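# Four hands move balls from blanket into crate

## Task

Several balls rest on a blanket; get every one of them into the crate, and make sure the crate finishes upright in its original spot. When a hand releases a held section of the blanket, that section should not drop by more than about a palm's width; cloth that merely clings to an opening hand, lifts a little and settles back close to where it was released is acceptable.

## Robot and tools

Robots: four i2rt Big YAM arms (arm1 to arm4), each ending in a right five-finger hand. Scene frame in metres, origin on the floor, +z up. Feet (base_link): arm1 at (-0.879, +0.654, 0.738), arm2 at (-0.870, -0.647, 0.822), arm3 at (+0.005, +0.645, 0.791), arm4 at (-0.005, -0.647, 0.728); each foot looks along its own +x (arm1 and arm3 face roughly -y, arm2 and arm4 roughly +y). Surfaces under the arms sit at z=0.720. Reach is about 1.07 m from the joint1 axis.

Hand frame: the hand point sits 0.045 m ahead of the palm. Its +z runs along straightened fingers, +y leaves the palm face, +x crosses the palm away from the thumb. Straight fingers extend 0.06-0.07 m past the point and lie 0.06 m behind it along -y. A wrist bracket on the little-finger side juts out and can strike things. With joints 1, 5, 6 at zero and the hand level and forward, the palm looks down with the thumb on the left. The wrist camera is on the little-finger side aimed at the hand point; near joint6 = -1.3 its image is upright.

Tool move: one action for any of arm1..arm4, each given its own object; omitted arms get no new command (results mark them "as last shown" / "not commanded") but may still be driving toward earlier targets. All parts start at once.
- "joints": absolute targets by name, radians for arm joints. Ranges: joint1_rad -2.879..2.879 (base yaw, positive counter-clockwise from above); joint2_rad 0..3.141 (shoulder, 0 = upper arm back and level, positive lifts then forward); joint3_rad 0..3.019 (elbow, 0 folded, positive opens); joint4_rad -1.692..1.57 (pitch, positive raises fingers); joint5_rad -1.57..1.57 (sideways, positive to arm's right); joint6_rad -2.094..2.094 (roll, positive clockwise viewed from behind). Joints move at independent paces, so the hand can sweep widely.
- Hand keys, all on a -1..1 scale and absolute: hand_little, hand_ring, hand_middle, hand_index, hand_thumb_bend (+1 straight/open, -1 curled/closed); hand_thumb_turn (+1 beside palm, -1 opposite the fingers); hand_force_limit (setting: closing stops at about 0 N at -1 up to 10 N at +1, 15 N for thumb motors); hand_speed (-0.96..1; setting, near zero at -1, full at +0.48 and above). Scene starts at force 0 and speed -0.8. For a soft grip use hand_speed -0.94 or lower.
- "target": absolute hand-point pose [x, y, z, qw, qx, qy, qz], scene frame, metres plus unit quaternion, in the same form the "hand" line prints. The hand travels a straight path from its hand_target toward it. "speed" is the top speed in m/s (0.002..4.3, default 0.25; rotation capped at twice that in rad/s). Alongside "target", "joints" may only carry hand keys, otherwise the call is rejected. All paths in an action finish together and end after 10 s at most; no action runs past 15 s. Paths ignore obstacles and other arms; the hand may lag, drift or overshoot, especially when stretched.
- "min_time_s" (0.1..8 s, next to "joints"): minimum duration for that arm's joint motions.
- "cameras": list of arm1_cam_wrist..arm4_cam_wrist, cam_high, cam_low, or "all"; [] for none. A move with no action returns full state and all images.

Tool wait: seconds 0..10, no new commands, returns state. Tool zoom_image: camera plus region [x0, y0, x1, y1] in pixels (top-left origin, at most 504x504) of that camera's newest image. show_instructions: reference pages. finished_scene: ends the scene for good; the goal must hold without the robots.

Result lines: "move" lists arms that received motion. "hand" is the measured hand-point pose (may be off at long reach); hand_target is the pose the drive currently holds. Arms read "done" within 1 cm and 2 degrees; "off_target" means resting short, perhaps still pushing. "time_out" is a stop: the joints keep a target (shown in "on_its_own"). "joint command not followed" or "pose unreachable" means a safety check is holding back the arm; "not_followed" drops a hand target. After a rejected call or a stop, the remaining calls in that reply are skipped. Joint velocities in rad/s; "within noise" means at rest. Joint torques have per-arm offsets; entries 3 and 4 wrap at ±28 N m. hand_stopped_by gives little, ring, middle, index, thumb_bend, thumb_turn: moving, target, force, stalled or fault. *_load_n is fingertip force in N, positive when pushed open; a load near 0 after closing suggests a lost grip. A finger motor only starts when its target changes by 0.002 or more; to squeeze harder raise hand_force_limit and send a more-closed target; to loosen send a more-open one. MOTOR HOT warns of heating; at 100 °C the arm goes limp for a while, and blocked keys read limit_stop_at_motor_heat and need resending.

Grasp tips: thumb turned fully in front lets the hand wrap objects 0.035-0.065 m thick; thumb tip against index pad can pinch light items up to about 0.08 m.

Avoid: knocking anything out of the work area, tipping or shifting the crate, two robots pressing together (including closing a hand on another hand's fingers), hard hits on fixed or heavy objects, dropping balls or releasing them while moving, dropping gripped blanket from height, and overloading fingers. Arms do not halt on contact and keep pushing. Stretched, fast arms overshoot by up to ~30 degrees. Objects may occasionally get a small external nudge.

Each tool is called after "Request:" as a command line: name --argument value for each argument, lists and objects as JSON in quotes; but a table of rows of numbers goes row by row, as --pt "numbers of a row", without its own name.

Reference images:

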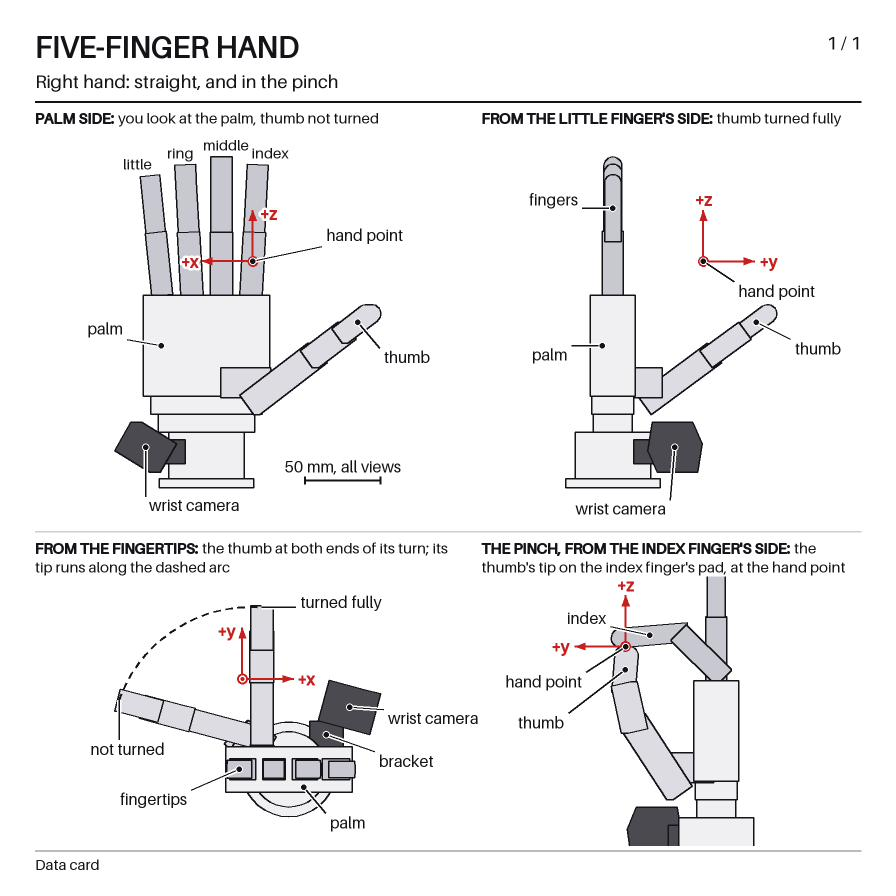

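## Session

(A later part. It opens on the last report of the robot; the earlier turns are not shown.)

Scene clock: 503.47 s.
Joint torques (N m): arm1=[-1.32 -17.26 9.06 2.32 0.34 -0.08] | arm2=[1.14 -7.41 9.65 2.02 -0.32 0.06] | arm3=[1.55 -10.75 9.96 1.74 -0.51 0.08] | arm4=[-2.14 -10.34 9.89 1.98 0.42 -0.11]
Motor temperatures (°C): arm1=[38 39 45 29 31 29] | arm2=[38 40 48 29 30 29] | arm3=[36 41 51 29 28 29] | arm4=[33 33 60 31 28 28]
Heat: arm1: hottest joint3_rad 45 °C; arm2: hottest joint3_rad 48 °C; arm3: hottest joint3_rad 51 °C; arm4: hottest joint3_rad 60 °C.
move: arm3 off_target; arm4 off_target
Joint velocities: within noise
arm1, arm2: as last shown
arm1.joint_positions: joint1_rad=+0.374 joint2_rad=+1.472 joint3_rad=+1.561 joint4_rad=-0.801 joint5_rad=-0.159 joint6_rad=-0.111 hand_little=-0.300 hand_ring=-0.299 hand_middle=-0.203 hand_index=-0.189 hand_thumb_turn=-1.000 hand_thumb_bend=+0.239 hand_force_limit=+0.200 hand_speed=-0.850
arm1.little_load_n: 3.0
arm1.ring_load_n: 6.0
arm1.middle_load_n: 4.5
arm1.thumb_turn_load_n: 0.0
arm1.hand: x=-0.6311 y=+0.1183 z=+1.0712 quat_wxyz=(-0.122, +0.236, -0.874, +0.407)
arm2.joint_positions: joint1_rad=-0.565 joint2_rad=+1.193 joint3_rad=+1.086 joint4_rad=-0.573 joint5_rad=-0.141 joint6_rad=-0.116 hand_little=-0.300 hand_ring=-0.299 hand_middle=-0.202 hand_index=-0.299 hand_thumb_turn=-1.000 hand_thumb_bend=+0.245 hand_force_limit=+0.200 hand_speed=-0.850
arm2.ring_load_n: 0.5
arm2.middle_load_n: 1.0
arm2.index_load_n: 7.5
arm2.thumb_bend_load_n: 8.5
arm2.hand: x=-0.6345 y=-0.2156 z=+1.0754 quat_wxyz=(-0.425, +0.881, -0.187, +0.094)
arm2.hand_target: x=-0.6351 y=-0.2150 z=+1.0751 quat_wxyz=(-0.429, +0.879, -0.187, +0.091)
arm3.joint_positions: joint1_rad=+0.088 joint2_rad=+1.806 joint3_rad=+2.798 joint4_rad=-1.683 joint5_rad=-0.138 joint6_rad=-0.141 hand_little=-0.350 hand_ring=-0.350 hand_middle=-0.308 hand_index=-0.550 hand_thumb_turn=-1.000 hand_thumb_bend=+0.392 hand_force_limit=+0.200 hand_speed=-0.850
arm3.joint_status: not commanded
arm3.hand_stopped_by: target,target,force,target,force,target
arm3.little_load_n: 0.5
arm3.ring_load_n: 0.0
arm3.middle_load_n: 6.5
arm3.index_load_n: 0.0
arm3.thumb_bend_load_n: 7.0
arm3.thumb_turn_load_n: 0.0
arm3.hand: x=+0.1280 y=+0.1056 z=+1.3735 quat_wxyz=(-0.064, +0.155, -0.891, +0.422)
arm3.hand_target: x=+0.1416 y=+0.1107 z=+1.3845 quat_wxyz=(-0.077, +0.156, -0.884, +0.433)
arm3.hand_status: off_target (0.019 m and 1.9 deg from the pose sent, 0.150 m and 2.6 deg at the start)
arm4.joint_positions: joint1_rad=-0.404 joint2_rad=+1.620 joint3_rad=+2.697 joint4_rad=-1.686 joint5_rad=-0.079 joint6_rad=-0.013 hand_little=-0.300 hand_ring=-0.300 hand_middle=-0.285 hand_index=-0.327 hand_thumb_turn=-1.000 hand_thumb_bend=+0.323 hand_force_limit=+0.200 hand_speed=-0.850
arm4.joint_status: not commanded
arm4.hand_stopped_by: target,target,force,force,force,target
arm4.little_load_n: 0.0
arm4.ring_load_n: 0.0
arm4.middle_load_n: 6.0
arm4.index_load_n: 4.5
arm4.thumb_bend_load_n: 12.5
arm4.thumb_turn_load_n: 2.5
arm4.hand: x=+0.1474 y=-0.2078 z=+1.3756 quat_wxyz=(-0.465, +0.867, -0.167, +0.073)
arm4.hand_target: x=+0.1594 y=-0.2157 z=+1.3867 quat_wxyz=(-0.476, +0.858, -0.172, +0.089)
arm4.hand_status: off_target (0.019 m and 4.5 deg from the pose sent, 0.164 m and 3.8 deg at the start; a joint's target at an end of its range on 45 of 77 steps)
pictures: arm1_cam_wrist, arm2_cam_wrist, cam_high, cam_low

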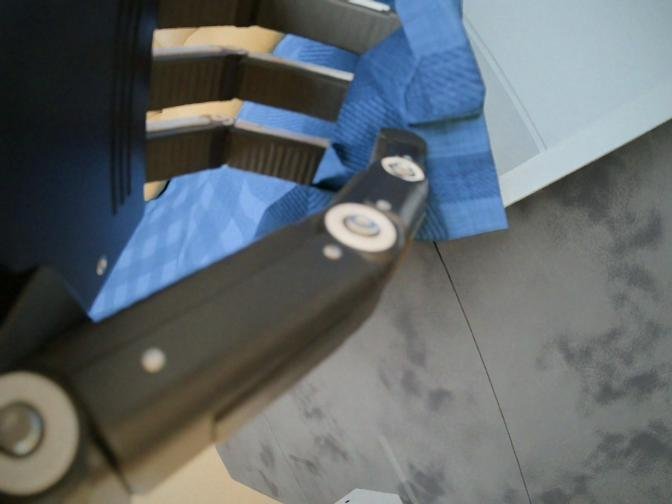

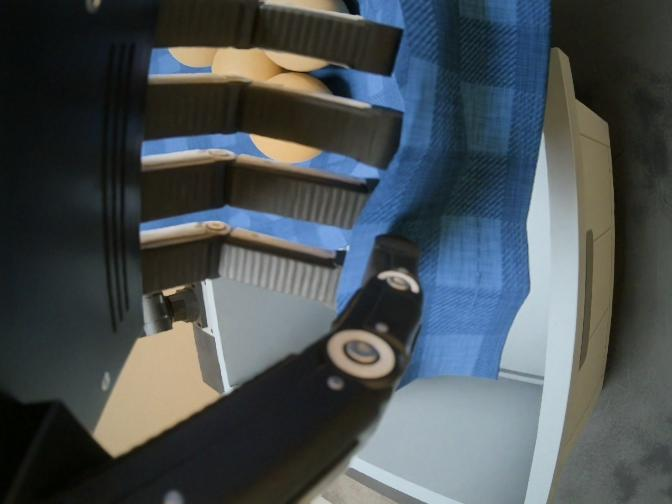

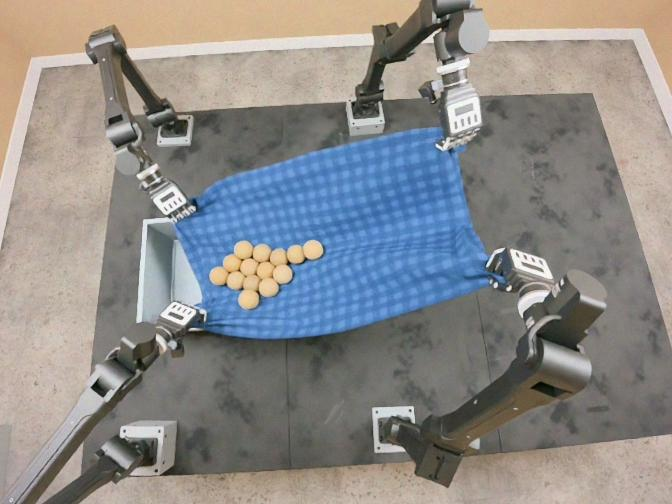

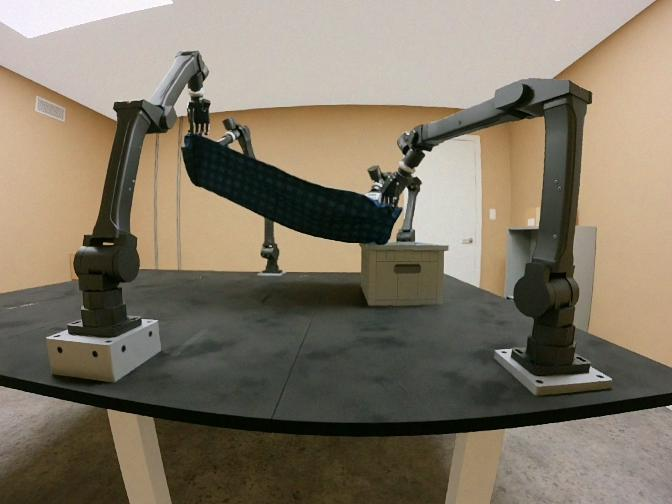

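Request:
zoom_image --camera "cam_high" --region '[120, 180, 340, 345]'

Request:
zoom_image --camera "cam_low" --region '[300, 160, 470, 320]'

Scaled by 2.291 from the camera's image (finer frame: 960x720).

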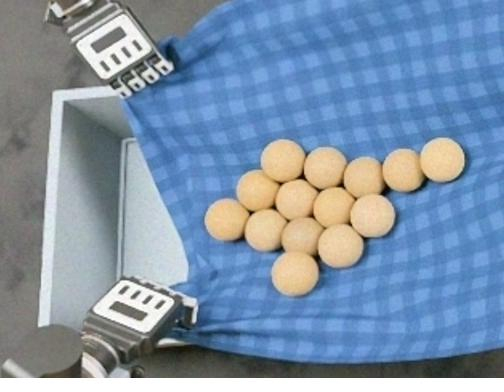

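Scaled by 2.965 from the camera's image (finer frame: 960x720).

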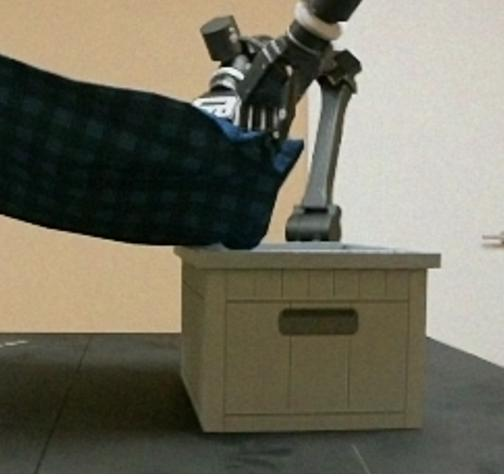

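Request:
move --arm1 '{"target": [-0.645, 0.115, 1.02, 0.1134, -0.2326, 0.8682, -0.4234], "speed": 0.06}' --arm2 '{"target": [-0.640, -0.215, 1.01, 0.4288, -0.8792, 0.1869, -0.0912], "speed": 0.06}' --cameras '["cam_high", "cam_low", "arm1_cam_wrist", "arm2_cam_wrist"]'

Scene clock: 521.53 s.
Joint torques (N m): arm1=[-2.26 -15.62 8.24 2.28 0.41 -0.17] | arm2=[2.2 -6.53 8.8 2.09 -0.25 0.14] | arm3=[1.55 -11.05 9.96 1.77 -0.54 0.08] | arm4=[-2.08 -10.52 9.92 1.98 0.43 -0.11]
Motor temperatures (°C): arm1=[37 38 44 29 31 29] | arm2=[38 39 47 29 30 29] | arm3=[36 41 45 29 28 29] | arm4=[33 32 57 31 28 28]
Heat: arm1: hottest joint3_rad 44 °C; arm2: hottest joint3_rad 47 °C; arm3: hottest joint3_rad 45 °C; arm4: hottest joint3_rad 57 °C.
move: arm1 off_target; arm2 off_target
Joint velocities: within noise
arm1.joint_positions: joint1_rad=+0.374 joint2_rad=+1.453 joint3_rad=+1.402 joint4_rad=-0.630 joint5_rad=-0.170 joint6_rad=-0.111 hand_little=-0.300 hand_ring=-0.299 hand_middle=-0.203 hand_index=-0.189 hand_thumb_turn=-1.000 hand_thumb_bend=+0.239 hand_force_limit=+0.200 hand_speed=-0.850
arm1.joint_status: not commanded
arm1.hand_stopped_by: target,target,force,force,force,target
arm1.little_load_n: 2.0
arm1.ring_load_n: 6.5
arm1.middle_load_n: 4.5
arm1.index_load_n: 3.0
arm1.thumb_bend_load_n: 7.5
arm1.thumb_turn_load_n: 0.0
arm1.hand: x=-0.6288 y=+0.1190 z=+1.0227 quat_wxyz=(-0.129, +0.238, -0.867, +0.419)
arm1.hand_target: x=-0.6448 y=+0.1152 z=+1.0201 quat_wxyz=(-0.113, +0.233, -0.868, +0.423)
arm1.hand_status: off_target (0.017 m and 1.9 deg from the pose sent, 0.053 m and 2.2 deg at the start)
arm2.joint_positions: joint1_rad=-0.565 joint2_rad=+1.208 joint3_rad=+0.942 joint4_rad=-0.394 joint5_rad=-0.134 joint6_rad=-0.116 hand_little=-0.300 hand_ring=-0.299 hand_middle=-0.203 hand_index=-0.299 hand_thumb_turn=-1.000 hand_thumb_bend=+0.245 hand_force_limit=+0.200 hand_speed=-0.850
arm2.joint_status: not commanded
arm2.hand_stopped_by: target,target,force,force,force,target
arm2.little_load_n: 0.0
arm2.ring_load_n: 0.0
arm2.middle_load_n: 0.0
arm2.index_load_n: 7.5
arm2.thumb_bend_load_n: 8.0
arm2.thumb_turn_load_n: 0.5
arm2.hand: x=-0.6337 y=-0.2173 z=+1.0198 quat_wxyz=(-0.432, +0.876, -0.187, +0.101)
arm2.hand_target: x=-0.6401 y=-0.2152 z=+1.0102 quat_wxyz=(-0.429, +0.879, -0.187, +0.091)
arm2.hand_status: off_target (0.012 m and 1.2 deg from the pose sent, 0.066 m and 0.6 deg at the start)
arm3, arm4: as last shown
arm3.joint_positions: joint1_rad=+0.088 joint2_rad=+1.807 joint3_rad=+2.798 joint4_rad=-1.683 joint5_rad=-0.137 joint6_rad=-0.141 hand_little=-0.350 hand_ring=-0.350 hand_middle=-0.308 hand_index=-0.550 hand_thumb_turn=-1.000 hand_thumb_bend=+0.392 hand_force_limit=+0.200 hand_speed=-0.850
arm3.little_load_n: 0.0
arm3.ring_load_n: 0.5
arm3.hand: x=+0.1279 y=+0.1052 z=+1.3731 quat_wxyz=(-0.064, +0.154, -0.891, +0.422)
arm3.hand_target: x=+0.1416 y=+0.1107 z=+1.3846 quat_wxyz=(-0.077, +0.156, -0.884, +0.433)
arm4.index_load_n: 4.0
arm4.hand_target: x=+0.1593 y=-0.2156 z=+1.3867 quat_wxyz=(-0.476, +0.858, -0.171, +0.089)
pictures: arm1_cam_wrist, arm2_cam_wrist, cam_high, cam_low

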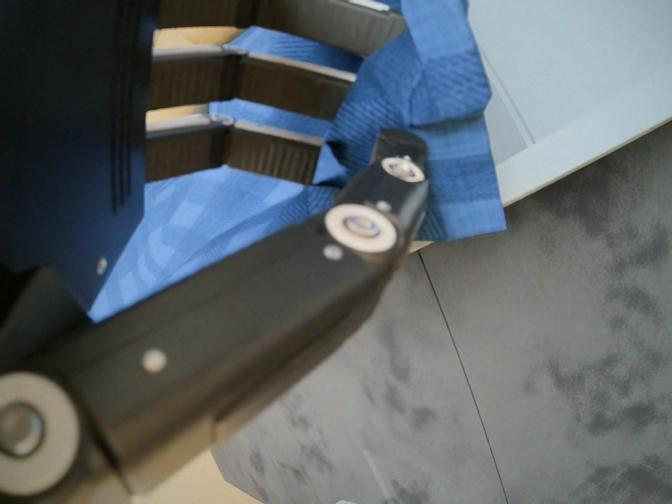

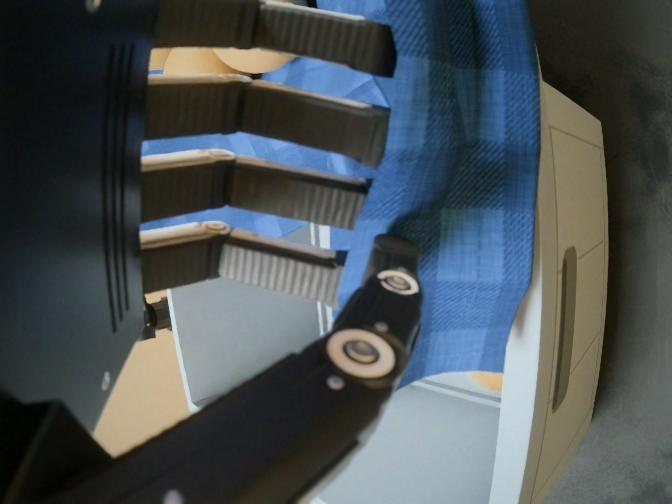

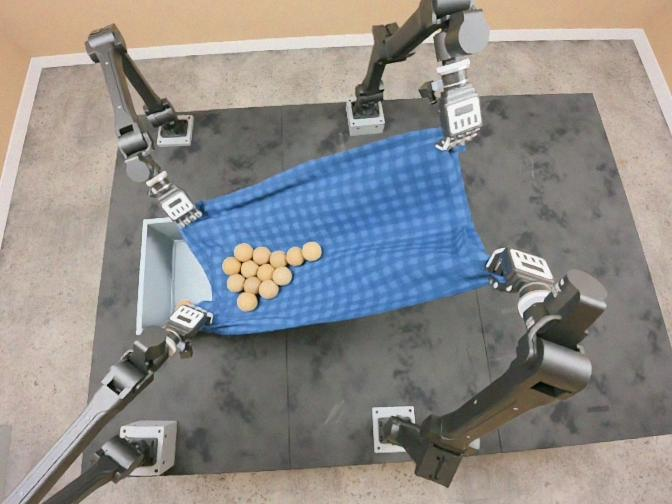

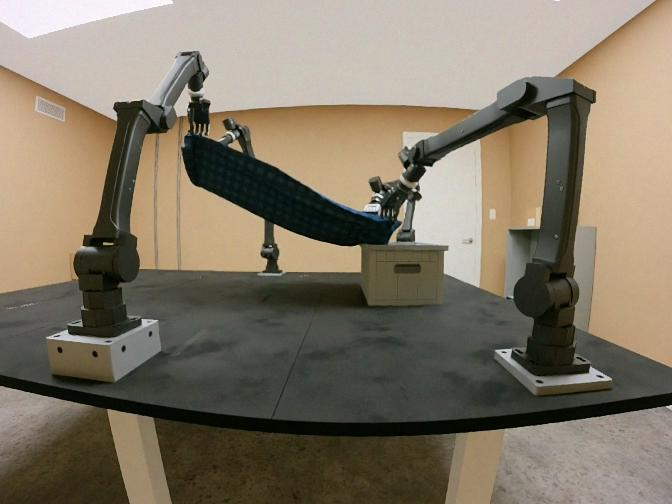

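Request:
move --arm1 '{"target": [-0.660, 0.115, 1.06, 0.1134, -0.2326, 0.8682, -0.4234], "speed": 0.1}' --arm2 '{"target": [-0.652, -0.215, 1.055, 0.4288, -0.8792, 0.1869, -0.0912], "speed": 0.1}' --arm3 '{"target": [0.148, 0.110, 1.435, 0.1116, -0.1330, 0.7545, -0.6330], "speed": 0.1}' --arm4 '{"target": [0.167, -0.216, 1.435, 0.6309, -0.7520, 0.1461, -0.1226], "speed": 0.1}' --cameras '["cam_high", "cam_low", "arm1_cam_wrist", "arm2_cam_wrist"]'

Scene clock: 538.53 s.
Joint torques (N m): arm1=[-3.19 -16.21 12.83 1.22 0.32 -0.15] | arm2=[3.19 -7.3 13.53 0.95 -0.25 0.32] | arm3=[-0.03 -7.65 8.68 3 -0.26 -0.04] | arm4=[-3.08 -10.11 8.69 4.57 0.8 -0.13]
Motor temperatures (°C): arm1=[37 37 46 29 31 29] | arm2=[38 38 47 29 30 29] | arm3=[36 41 43 29 28 29] | arm4=[33 32 54 31 28 28]
Heat: arm1: hottest joint3_rad 46 °C; arm2: hottest joint3_rad 47 °C; arm3: hottest joint3_rad 43 °C; arm4: hottest joint3_rad 54 °C.
move: arm1 off_target; arm2 off_target; arm3 done; arm4 off_target
Joint velocities: within noise
arm1.joint_positions: joint1_rad=+0.360 joint2_rad=+1.446 joint3_rad=+1.421 joint4_rad=-0.714 joint5_rad=-0.188 joint6_rad=-0.129 hand_little=-0.300 hand_ring=-0.299 hand_middle=-0.203 hand_index=-0.189 hand_thumb_turn=-1.000 hand_thumb_bend=+0.239 hand_force_limit=+0.200 hand_speed=-0.850
arm1.joint_status: not commanded
arm1.hand_stopped_by: target,target,force,force,force,target
arm1.little_load_n: 3.0
arm1.ring_load_n: 6.0
arm1.middle_load_n: 4.0
arm1.index_load_n: 4.0
arm1.thumb_bend_load_n: 7.5
arm1.thumb_turn_load_n: 0.0
arm1.hand: x=-0.6394 y=+0.1313 z=+1.0242 quat_wxyz=(-0.128, +0.243, -0.877, +0.395)
arm1.hand_target: x=-0.6600 y=+0.1170 z=+1.0598 quat_wxyz=(-0.113, +0.232, -0.868, +0.424)
arm1.hand_status: off_target (0.044 m and 4.0 deg from the pose sent, 0.049 m and 1.9 deg at the start)
arm2.joint_positions: joint1_rad=-0.551 joint2_rad=+1.176 joint3_rad=+0.968 joint4_rad=-0.494 joint5_rad=-0.115 joint6_rad=-0.116 hand_little=-0.300 hand_ring=-0.299 hand_middle=-0.202 hand_index=-0.299 hand_thumb_turn=-1.000 hand_thumb_bend=+0.245 hand_force_limit=+0.200 hand_speed=-0.850
arm2.joint_status: not commanded
arm2.hand_stopped_by: target,target,force,force,force,target
arm2.little_load_n: 0.0
arm2.ring_load_n: 0.5
arm2.middle_load_n: 1.0
arm2.index_load_n: 7.5
arm2.thumb_bend_load_n: 8.5
arm2.thumb_turn_load_n: 0.0
arm2.hand: x=-0.6455 y=-0.2285 z=+1.0315 quat_wxyz=(-0.413, +0.886, -0.188, +0.099)
arm2.hand_target: x=-0.6522 y=-0.2158 z=+1.0549 quat_wxyz=(-0.429, +0.879, -0.187, +0.091)
arm2.hand_status: off_target (0.028 m and 2.2 deg from the pose sent, 0.040 m and 1.2 deg at the start)
arm3.joint_positions: joint1_rad=+0.088 joint2_rad=+1.342 joint3_rad=+2.014 joint4_rad=-0.863 joint5_rad=-0.197 joint6_rad=-0.048 hand_little=-0.350 hand_ring=-0.350 hand_middle=-0.309 hand_index=-0.550 hand_thumb_turn=-1.000 hand_thumb_bend=+0.388 hand_force_limit=+0.200 hand_speed=-0.850
arm3.joint_status: not commanded
arm3.hand_stopped_by: target,target,force,target,force,target
arm3.little_load_n: 0.0
arm3.ring_load_n: 0.0
arm3.middle_load_n: 0.0
arm3.index_load_n: 0.0
arm3.thumb_bend_load_n: 0.0
arm3.thumb_turn_load_n: 0.0
arm3.hand: x=+0.1440 y=+0.1111 z=+1.4308 quat_wxyz=(-0.106, +0.133, -0.760, +0.627)
arm3.hand_target: x=+0.1478 y=+0.1101 z=+1.4351 quat_wxyz=(-0.111, +0.133, -0.755, +0.633)
arm3.hand_status: done (0.006 m and 1.1 deg from the pose sent, 0.065 m and 29.5 deg at the start)
arm4.joint_positions: joint1_rad=-0.421 joint2_rad=+1.308 joint3_rad=+2.166 joint4_rad=-1.129 joint5_rad=-0.125 joint6_rad=-0.002 hand_little=-0.300 hand_ring=-0.300 hand_middle=-0.285 hand_index=-0.327 hand_thumb_turn=-1.000 hand_thumb_bend=+0.323 hand_force_limit=+0.200 hand_speed=-0.850
arm4.joint_status: not commanded
arm4.hand_stopped_by: target,target,force,force,force,target
arm4.little_load_n: 0.0
arm4.ring_load_n: 0.0
arm4.middle_load_n: 5.0
arm4.index_load_n: 5.0
arm4.thumb_bend_load_n: 15.0
arm4.thumb_turn_load_n: 3.0
arm4.hand: x=+0.1475 y=-0.2030 z=+1.4093 quat_wxyz=(-0.605, +0.779, -0.138, +0.091)
arm4.hand_target: x=+0.1653 y=-0.2172 z=+1.4344 quat_wxyz=(-0.630, +0.753, -0.146, +0.123)
arm4.hand_status: off_target (0.035 m and 5.7 deg from the pose sent, 0.063 m and 24.0 deg at the start)
pictures: arm1_cam_wrist, arm2_cam_wrist, cam_high, cam_low

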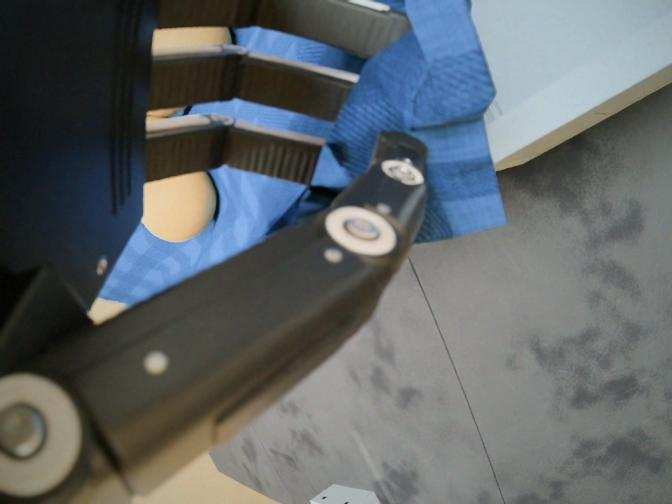

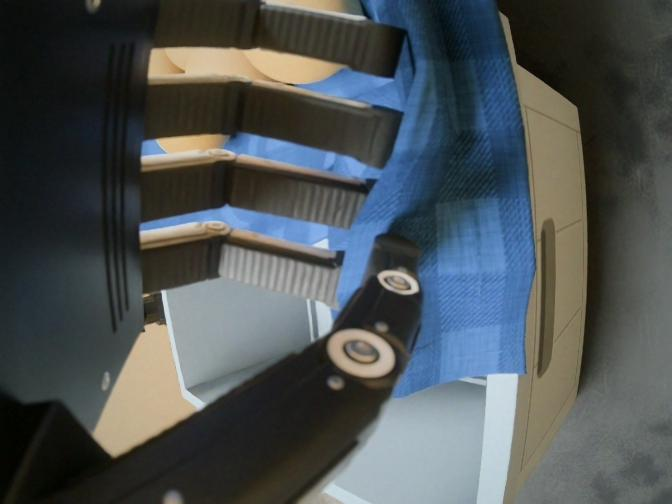

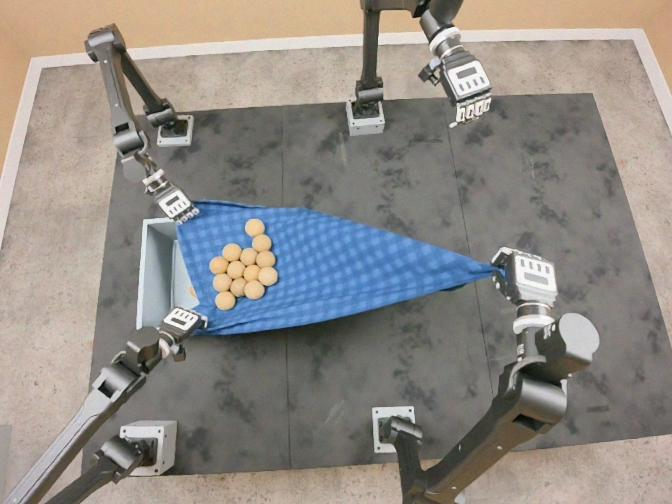

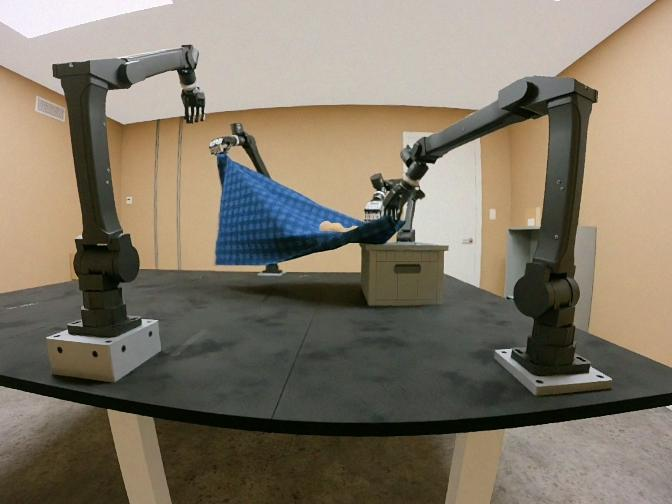

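Request:
zoom_image --camera "cam_high" --region '[130, 180, 350, 345]'

Request:
zoom_image --camera "cam_low" --region '[200, 140, 450, 320]'

Scaled by 2.291 from the camera's image (finer frame: 960x720).

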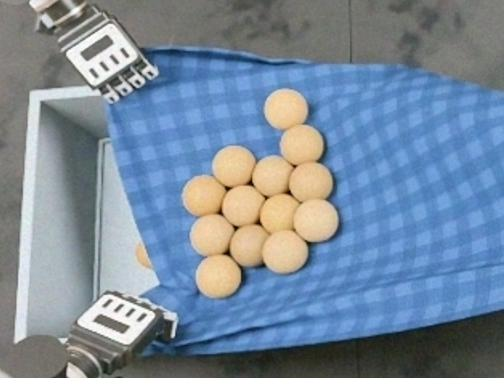

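Scaled by 2.016 from the camera's image (finer frame: 960x720).

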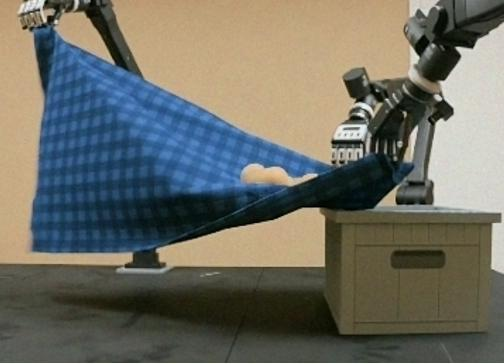

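Request:
move --arm1 '{"target": [-0.655, 0.125, 1.185, 0.1134, -0.2326, 0.8682, -0.4234], "speed": 0.08}' --arm3 '{"target": [0.10, 0.28, 1.30, 0.1116, -0.1330, 0.7545, -0.6330], "speed": 0.15}' --cameras '["cam_high", "cam_low", "arm1_cam_wrist", "arm2_cam_wrist"]'

Scene clock: 556.77 s.
Joint torques (N m): arm1=[-2.08 -15.85 13.46 1.39 0.33 -0.04] | arm2=[2.67 -7.3 13.53 0.95 -0.18 0.32] | arm3=[-0.79 -0.85 9.46 2.96 -0.28 -0.17] | arm4=[-3.08 -10.23 8.7 4.49 0.79 -0.14]
Motor temperatures (°C): arm1=[37 38 47 29 31 29] | arm2=[38 38 46 29 30 29] | arm3=[36 40 43 30 28 29] | arm4=[33 32 54 31 29 28]
Heat: arm1: hottest joint3_rad 47 °C; arm2: hottest joint3_rad 46 °C; arm3: hottest joint3_rad 43 °C; arm4: hottest joint3_rad 54 °C.
move: arm1 off_target; arm3 done
Joint velocities: within noise
arm1.joint_positions: joint1_rad=+0.360 joint2_rad=+1.487 joint3_rad=+1.796 joint4_rad=-1.054 joint5_rad=-0.177 joint6_rad=-0.130 hand_little=-0.300 hand_ring=-0.299 hand_middle=-0.203 hand_index=-0.189 hand_thumb_turn=-1.000 hand_thumb_bend=+0.239 hand_force_limit=+0.200 hand_speed=-0.850
arm1.joint_status: not commanded
arm1.hand_stopped_by: target,target,force,force,force,target
arm1.little_load_n: 4.0
arm1.ring_load_n: 6.0
arm1.middle_load_n: 4.0
arm1.index_load_n: 4.5
arm1.thumb_bend_load_n: 7.5
arm1.thumb_turn_load_n: 0.0
arm1.hand: x=-0.6430 y=+0.1339 z=+1.1475 quat_wxyz=(-0.123, +0.241, -0.879, +0.393)
arm1.hand_target: x=-0.6553 y=+0.1272 z=+1.1844 quat_wxyz=(-0.113, +0.232, -0.868, +0.424)
arm1.hand_status: off_target (0.040 m and 4.0 deg from the pose sent, 0.162 m and 4.0 deg at the start)
arm2, arm4: as last shown
arm2.joint_positions: joint1_rad=-0.546 joint2_rad=+1.176 joint3_rad=+0.968 joint4_rad=-0.494 joint5_rad=-0.117 joint6_rad=-0.116 hand_little=-0.300 hand_ring=-0.299 hand_middle=-0.202 hand_index=-0.299 hand_thumb_turn=-1.000 hand_thumb_bend=+0.245 hand_force_limit=+0.200 hand_speed=-0.850
arm2.little_load_n: 0.5
arm2.ring_load_n: 2.0
arm2.index_load_n: 7.0
arm2.thumb_bend_load_n: 9.0
arm2.thumb_turn_load_n: 0.5
arm2.hand: x=-0.6481 y=-0.2272 z=+1.0316 quat_wxyz=(-0.413, +0.886, -0.186, +0.097)
arm2.hand_target: x=-0.6523 y=-0.2158 z=+1.0550 quat_wxyz=(-0.429, +0.879, -0.187, +0.091)
arm3.joint_positions: joint1_rad=-0.018 joint2_rad=+0.746 joint3_rad=+1.236 joint4_rad=-0.683 joint5_rad=-0.311 joint6_rad=-0.053 hand_little=-0.350 hand_ring=-0.350 hand_middle=-0.309 hand_index=-0.550 hand_thumb_turn=-1.000 hand_thumb_bend=+0.388 hand_force_limit=+0.200 hand_speed=-0.850
arm3.joint_status: not commanded
arm3.hand_stopped_by: target,target,force,target,force,target
arm3.little_load_n: 0.0
arm3.ring_load_n: 0.0
arm3.middle_load_n: -0.5
arm3.index_load_n: 0.0
arm3.thumb_bend_load_n: 0.0
arm3.thumb_turn_load_n: 0.0
arm3.hand: x=+0.1018 y=+0.2837 z=+1.2976 quat_wxyz=(-0.115, +0.130, -0.760, +0.627)
arm3.hand_target: x=+0.1000 y=+0.2800 z=+1.2999 quat_wxyz=(-0.112, +0.133, -0.755, +0.633)
arm3.hand_status: done (0.005 m and 1.1 deg from the pose sent, 0.218 m and 1.1 deg at the start)
arm4.joint_positions: joint1_rad=-0.421 joint2_rad=+1.308 joint3_rad=+2.166 joint4_rad=-1.127 joint5_rad=-0.125 joint6_rad=+0.001 hand_little=-0.300 hand_ring=-0.300 hand_middle=-0.285 hand_index=-0.327 hand_thumb_turn=-1.000 hand_thumb_bend=+0.323 hand_force_limit=+0.200 hand_speed=-0.850
arm4.ring_load_n: -0.5
arm4.hand: x=+0.1475 y=-0.2027 z=+1.4099 quat_wxyz=(-0.606, +0.778, -0.139, +0.090)
arm4.hand_target: x=+0.1653 y=-0.2171 z=+1.4344 quat_wxyz=(-0.630, +0.753, -0.146, +0.123)
pictures: arm1_cam_wrist, arm2_cam_wrist, cam_high, cam_low

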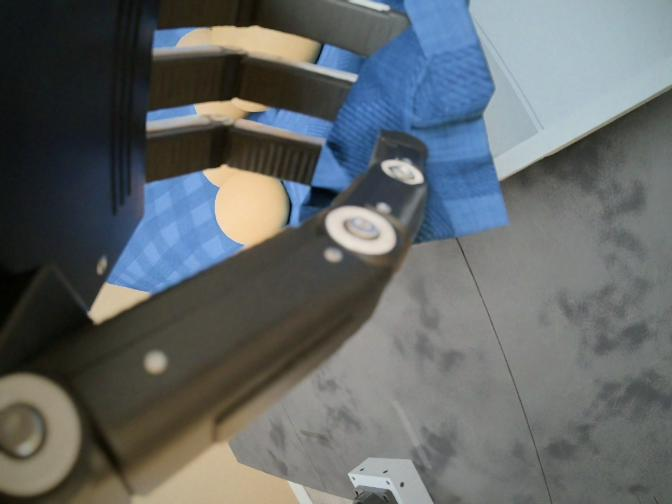

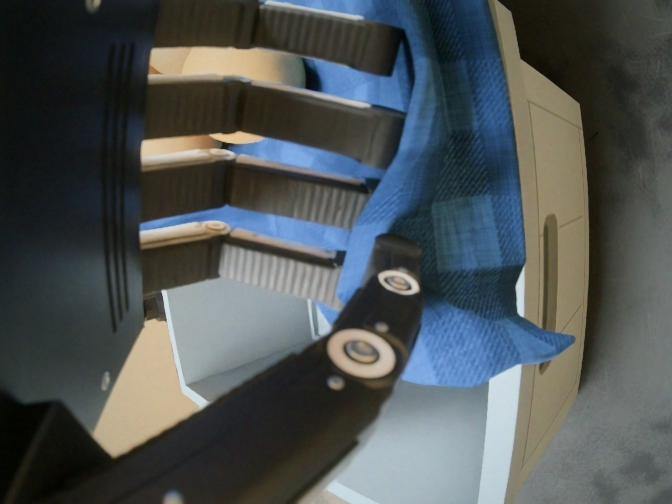

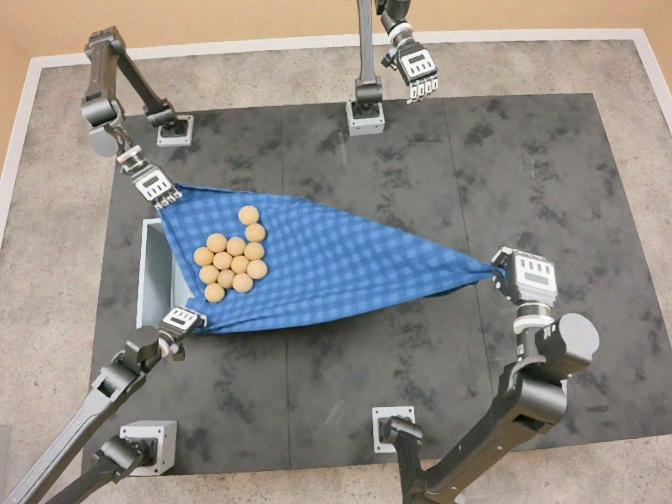

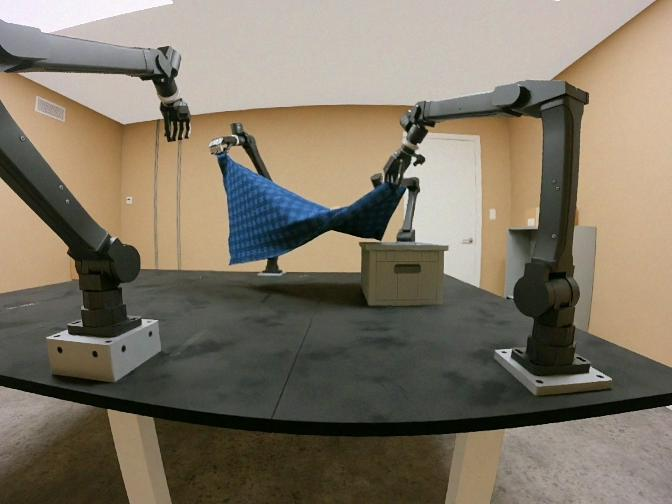

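Request:
move --arm2 '{"target": [-0.655, -0.215, 0.995, 0.4288, -0.8792, 0.1869, -0.0912], "speed": 0.06}' --arm4 '{"target": [0.143, -0.217, 1.395, 0.6309, -0.7520, 0.1461, -0.1226], "speed": 0.06}' --cameras '["cam_high", "cam_low", "arm1_cam_wrist", "arm2_cam_wrist"]'

Scene clock: 566.90 s.
Joint torques (N m): arm1=[-2.08 -15.62 13.45 1.5 0.3 -0.03] | arm2=[2.32 -6.42 8.75 2.13 0.12 0.22] | arm3=[-0.79 -0.85 9.55 2.97 -0.28 -0.17] | arm4=[-1.2 -9.7 8.79 4.12 0.74 -0.09]
Motor temperatures (°C): arm1=[37 38 49 29 31 29] | arm2=[38 38 46 29 30 29] | arm3=[36 40 43 30 28 29] | arm4=[33 32 53 32 29 28]
Heat: arm1: hottest joint3_rad 49 °C; arm2: hottest joint3_rad 46 °C; arm3: hottest joint3_rad 43 °C; arm4: hottest joint3_rad 53 °C.
move: arm2 done; arm4 off_target
Joint velocities: within noise
arm1, arm3: as last shown
arm1.joint_positions: joint1_rad=+0.360 joint2_rad=+1.489 joint3_rad=+1.796 joint4_rad=-1.056 joint5_rad=-0.176 joint6_rad=-0.130 hand_little=-0.300 hand_ring=-0.299 hand_middle=-0.203 hand_index=-0.189 hand_thumb_turn=-1.000 hand_thumb_bend=+0.239 hand_force_limit=+0.200 hand_speed=-0.850
arm1.little_load_n: 4.5
arm1.ring_load_n: 5.5
arm1.middle_load_n: 4.5
arm1.index_load_n: 4.0
arm1.hand: x=-0.6433 y=+0.1339 z=+1.1465 quat_wxyz=(-0.122, +0.241, -0.880, +0.391)
arm1.hand_target: x=-0.6553 y=+0.1271 z=+1.1843 quat_wxyz=(-0.113, +0.232, -0.868, +0.424)
arm2.joint_positions: joint1_rad=-0.533 joint2_rad=+1.200 joint3_rad=+0.892 joint4_rad=-0.354 joint5_rad=-0.117 joint6_rad=-0.103 hand_little=-0.300 hand_ring=-0.299 hand_middle=-0.202 hand_index=-0.299 hand_thumb_turn=-1.000 hand_thumb_bend=+0.245 hand_force_limit=+0.200 hand_speed=-0.850
arm2.joint_status: not commanded
arm2.hand_stopped_by: target,target,force,force,force,target
arm2.little_load_n: 0.5
arm2.ring_load_n: 1.5
arm2.middle_load_n: 1.0
arm2.index_load_n: 6.5
arm2.thumb_bend_load_n: 9.0
arm2.thumb_turn_load_n: 0.5
arm2.hand: x=-0.6494 y=-0.2172 z=+1.0033 quat_wxyz=(-0.431, +0.878, -0.183, +0.098)
arm2.hand_target: x=-0.6550 y=-0.2152 z=+0.9952 quat_wxyz=(-0.429, +0.879, -0.187, +0.091)
arm2.hand_status: done (0.010 m and 1.0 deg from the pose sent, 0.039 m and 2.0 deg at the start)
arm3.middle_load_n: 0.0
arm4.joint_positions: joint1_rad=-0.376 joint2_rad=+1.192 joint3_rad=+1.929 joint4_rad=-0.994 joint5_rad=-0.054 joint6_rad=+0.009 hand_little=-0.300 hand_ring=-0.300 hand_middle=-0.285 hand_index=-0.327 hand_thumb_turn=-1.000 hand_thumb_bend=+0.323 hand_force_limit=+0.200 hand_speed=-0.850
arm4.joint_status: not commanded
arm4.hand_stopped_by: target,target,force,force,force,target
arm4.little_load_n: 0.0
arm4.ring_load_n: 0.0
arm4.middle_load_n: 5.5
arm4.index_load_n: 4.5
arm4.thumb_bend_load_n: 14.5
arm4.thumb_turn_load_n: 2.5
arm4.hand: x=+0.1369 y=-0.2066 z=+1.3737 quat_wxyz=(-0.608, +0.774, -0.145, +0.103)
arm4.hand_target: x=+0.1424 y=-0.2177 z=+1.3949 quat_wxyz=(-0.631, +0.752, -0.146, +0.123)
arm4.hand_status: off_target (0.024 m and 4.2 deg from the pose sent, 0.021 m and 5.6 deg at the start)
pictures: arm1_cam_wrist, arm2_cam_wrist, cam_high, cam_low

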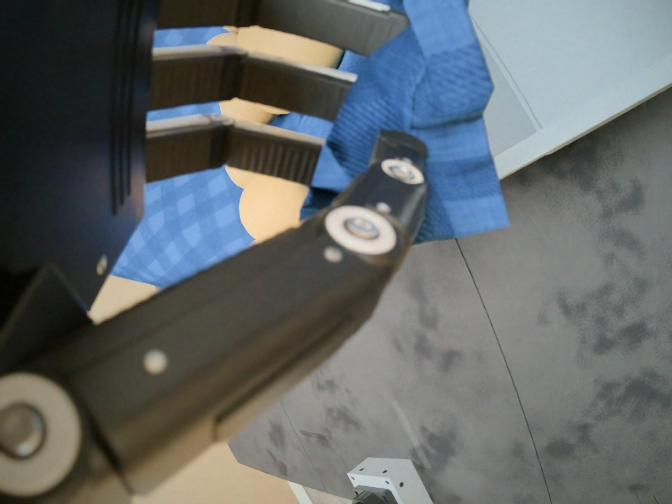

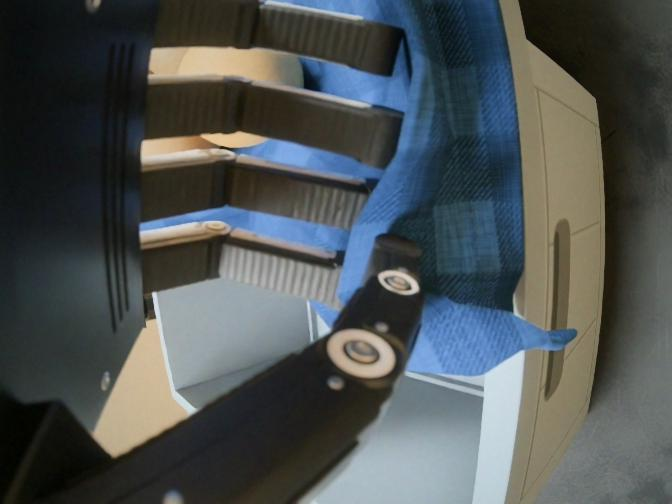

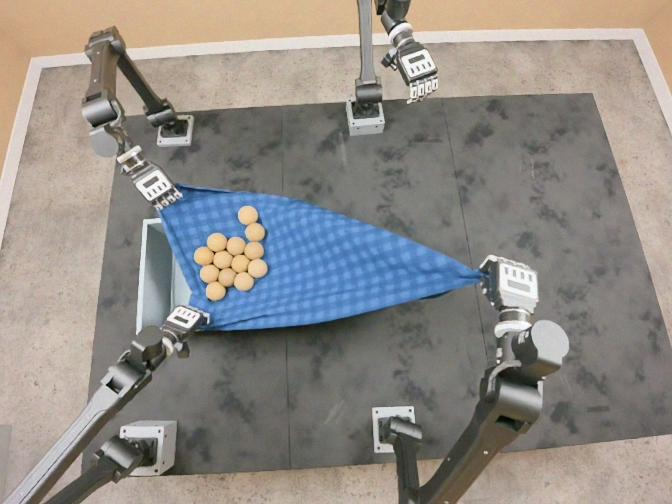

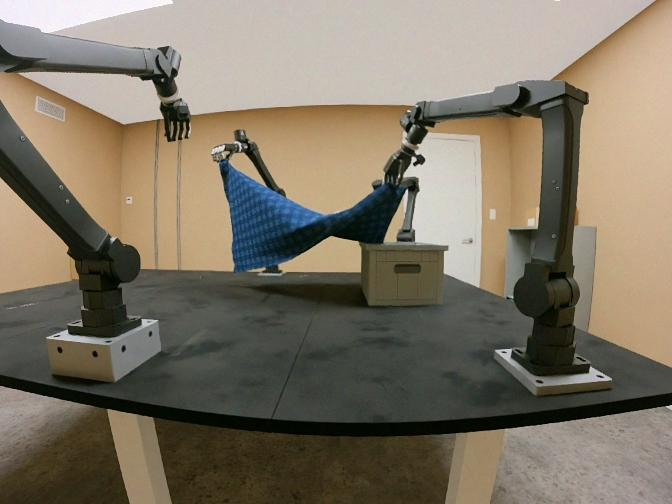

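Request:
move --cameras '["cam_high","cam_low","arm3_cam_wrist"]'

Scene clock: 578.47 s.
Joint torques (N m): arm1=[-2.08 -15.68 13.46 1.48 0.3 -0.03] | arm2=[2.32 -6.42 8.76 2.14 0.12 0.23] | arm3=[-0.79 -0.85 9.55 2.95 -0.28 -0.17] | arm4=[-1.2 -9.7 8.83 4.15 0.74 -0.09]
Motor temperatures (°C): arm1=[37 39 50 29 31 29] | arm2=[38 38 47 29 30 29] | arm3=[36 39 43 30 28 29] | arm4=[33 32 52 32 29 28]
Heat: arm1: hottest joint3_rad 50 °C; arm2: hottest joint3_rad 47 °C; arm3: hottest joint3_rad 43 °C; arm4: hottest joint3_rad 52 °C.
Joint velocities: within noise
arm1.joint_positions: joint1_rad=+0.360 joint2_rad=+1.489 joint3_rad=+1.796 joint4_rad=-1.056 joint5_rad=-0.176 joint6_rad=-0.130 hand_little=-0.300 hand_ring=-0.299 hand_middle=-0.203 hand_index=-0.189 hand_thumb_turn=-1.000 hand_thumb_bend=+0.239 hand_force_limit=+0.200 hand_speed=-0.850
arm1.joint_status: not commanded
arm1.hand_stopped_by: target,target,force,force,force,target
arm1.little_load_n: 4.0
arm1.ring_load_n: 5.5
arm1.middle_load_n: 4.5
arm1.index_load_n: 4.0
arm1.thumb_bend_load_n: 7.5
arm1.thumb_turn_load_n: 0.0
arm1.hand: x=-0.6433 y=+0.1339 z=+1.1465 quat_wxyz=(-0.122, +0.241, -0.880, +0.391) (m; scene frame)
arm1.hand_target: x=-0.6553 y=+0.1271 z=+1.1843 quat_wxyz=(-0.113, +0.232, -0.868, +0.424) (m; scene frame)
arm1.hand_status: not commanded
arm2.joint_positions: joint1_rad=-0.533 joint2_rad=+1.200 joint3_rad=+0.892 joint4_rad=-0.354 joint5_rad=-0.117 joint6_rad=-0.103 hand_little=-0.300 hand_ring=-0.299 hand_middle=-0.202 hand_index=-0.299 hand_thumb_turn=-1.000 hand_thumb_bend=+0.245 hand_force_limit=+0.200 hand_speed=-0.850
arm2.joint_status: not commanded
arm2.hand_stopped_by: target,target,force,force,force,target
arm2.little_load_n: 0.5
arm2.ring_load_n: 1.5
arm2.middle_load_n: 0.5
arm2.index_load_n: 7.0
arm2.thumb_bend_load_n: 8.5
arm2.thumb_turn_load_n: 0.0
arm2.hand: x=-0.6494 y=-0.2172 z=+1.0033 quat_wxyz=(-0.431, +0.878, -0.183, +0.098) (m; scene frame)
arm2.hand_target: x=-0.6550 y=-0.2152 z=+0.9952 quat_wxyz=(-0.429, +0.879, -0.187, +0.091) (m; scene frame)
arm2.hand_status: done (0.010 m and 0.9 deg from the pose sent, 0.039 m and 2.0 deg at the start)
arm3.joint_positions: joint1_rad=-0.018 joint2_rad=+0.746 joint3_rad=+1.236 joint4_rad=-0.683 joint5_rad=-0.311 joint6_rad=-0.053 hand_little=-0.350 hand_ring=-0.350 hand_middle=-0.309 hand_index=-0.550 hand_thumb_turn=-1.000 hand_thumb_bend=+0.388 hand_force_limit=+0.200 hand_speed=-0.850
arm3.joint_status: not commanded
arm3.hand_stopped_by: target,target,force,target,force,target
arm3.little_load_n: 0.0
arm3.ring_load_n: 0.0
arm3.middle_load_n: 0.0
arm3.index_load_n: 0.0
arm3.thumb_bend_load_n: 0.0
arm3.thumb_turn_load_n: 0.0
arm3.hand: x=+0.1018 y=+0.2837 z=+1.2976 quat_wxyz=(-0.115, +0.130, -0.760, +0.627) (m; scene frame)
arm3.hand_target: x=+0.1000 y=+0.2800 z=+1.2999 quat_wxyz=(-0.112, +0.133, -0.755, +0.633) (m; scene frame)
arm3.hand_status: not commanded
arm4.joint_positions: joint1_rad=-0.376 joint2_rad=+1.192 joint3_rad=+1.929 joint4_rad=-0.994 joint5_rad=-0.054 joint6_rad=+0.009 hand_little=-0.300 hand_ring=-0.300 hand_middle=-0.285 hand_index=-0.327 hand_thumb_turn=-1.000 hand_thumb_bend=+0.323 hand_force_limit=+0.200 hand_speed=-0.850
arm4.joint_status: not commanded
arm4.hand_stopped_by: target,target,force,force,force,target
arm4.little_load_n: 0.0
arm4.ring_load_n: 0.0
arm4.middle_load_n: 5.0
arm4.index_load_n: 5.0
arm4.thumb_bend_load_n: 14.5
arm4.thumb_turn_load_n: 2.5
arm4.hand: x=+0.1369 y=-0.2066 z=+1.3737 quat_wxyz=(-0.608, +0.774, -0.145, +0.103) (m; scene frame)
arm4.hand_target: x=+0.1424 y=-0.2177 z=+1.3949 quat_wxyz=(-0.631, +0.752, -0.146, +0.123) (m; scene frame)
arm4.hand_status: off_target (0.024 m and 4.2 deg from the pose sent, 0.021 m and 5.6 deg at the start)
pictures: arm3_cam_wrist, cam_high, cam_low

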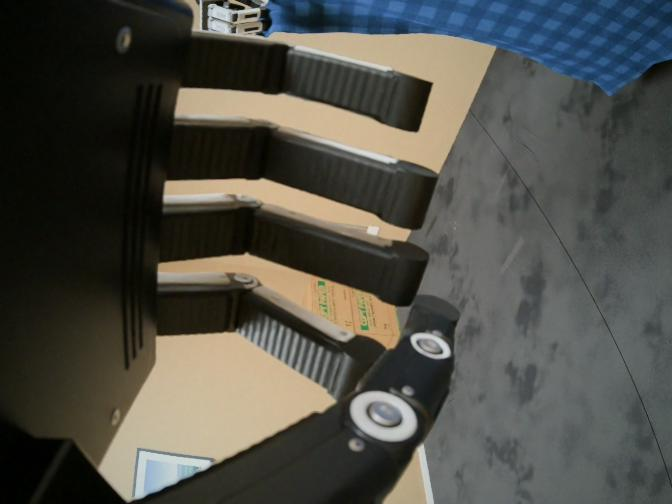

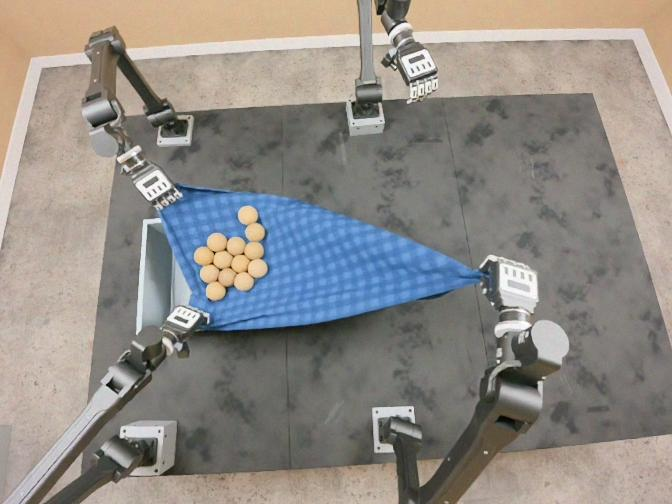

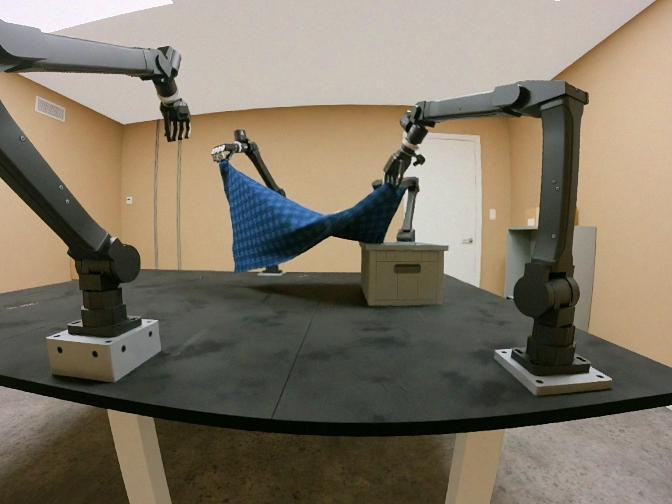

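Request:
zoom_image --camera "cam_low" --region '[200, 130, 460, 320]'

Request:
zoom_image --camera "cam_high" --region '[120, 150, 400, 360]'

Scaled by 1.938 from the camera's image (finer frame: 960x720).

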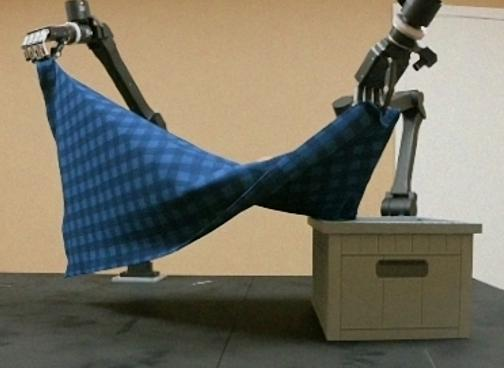

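Scaled by 1.800 from the camera's image (finer frame: 960x720).

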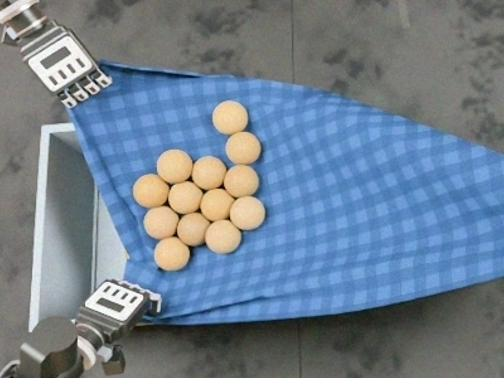

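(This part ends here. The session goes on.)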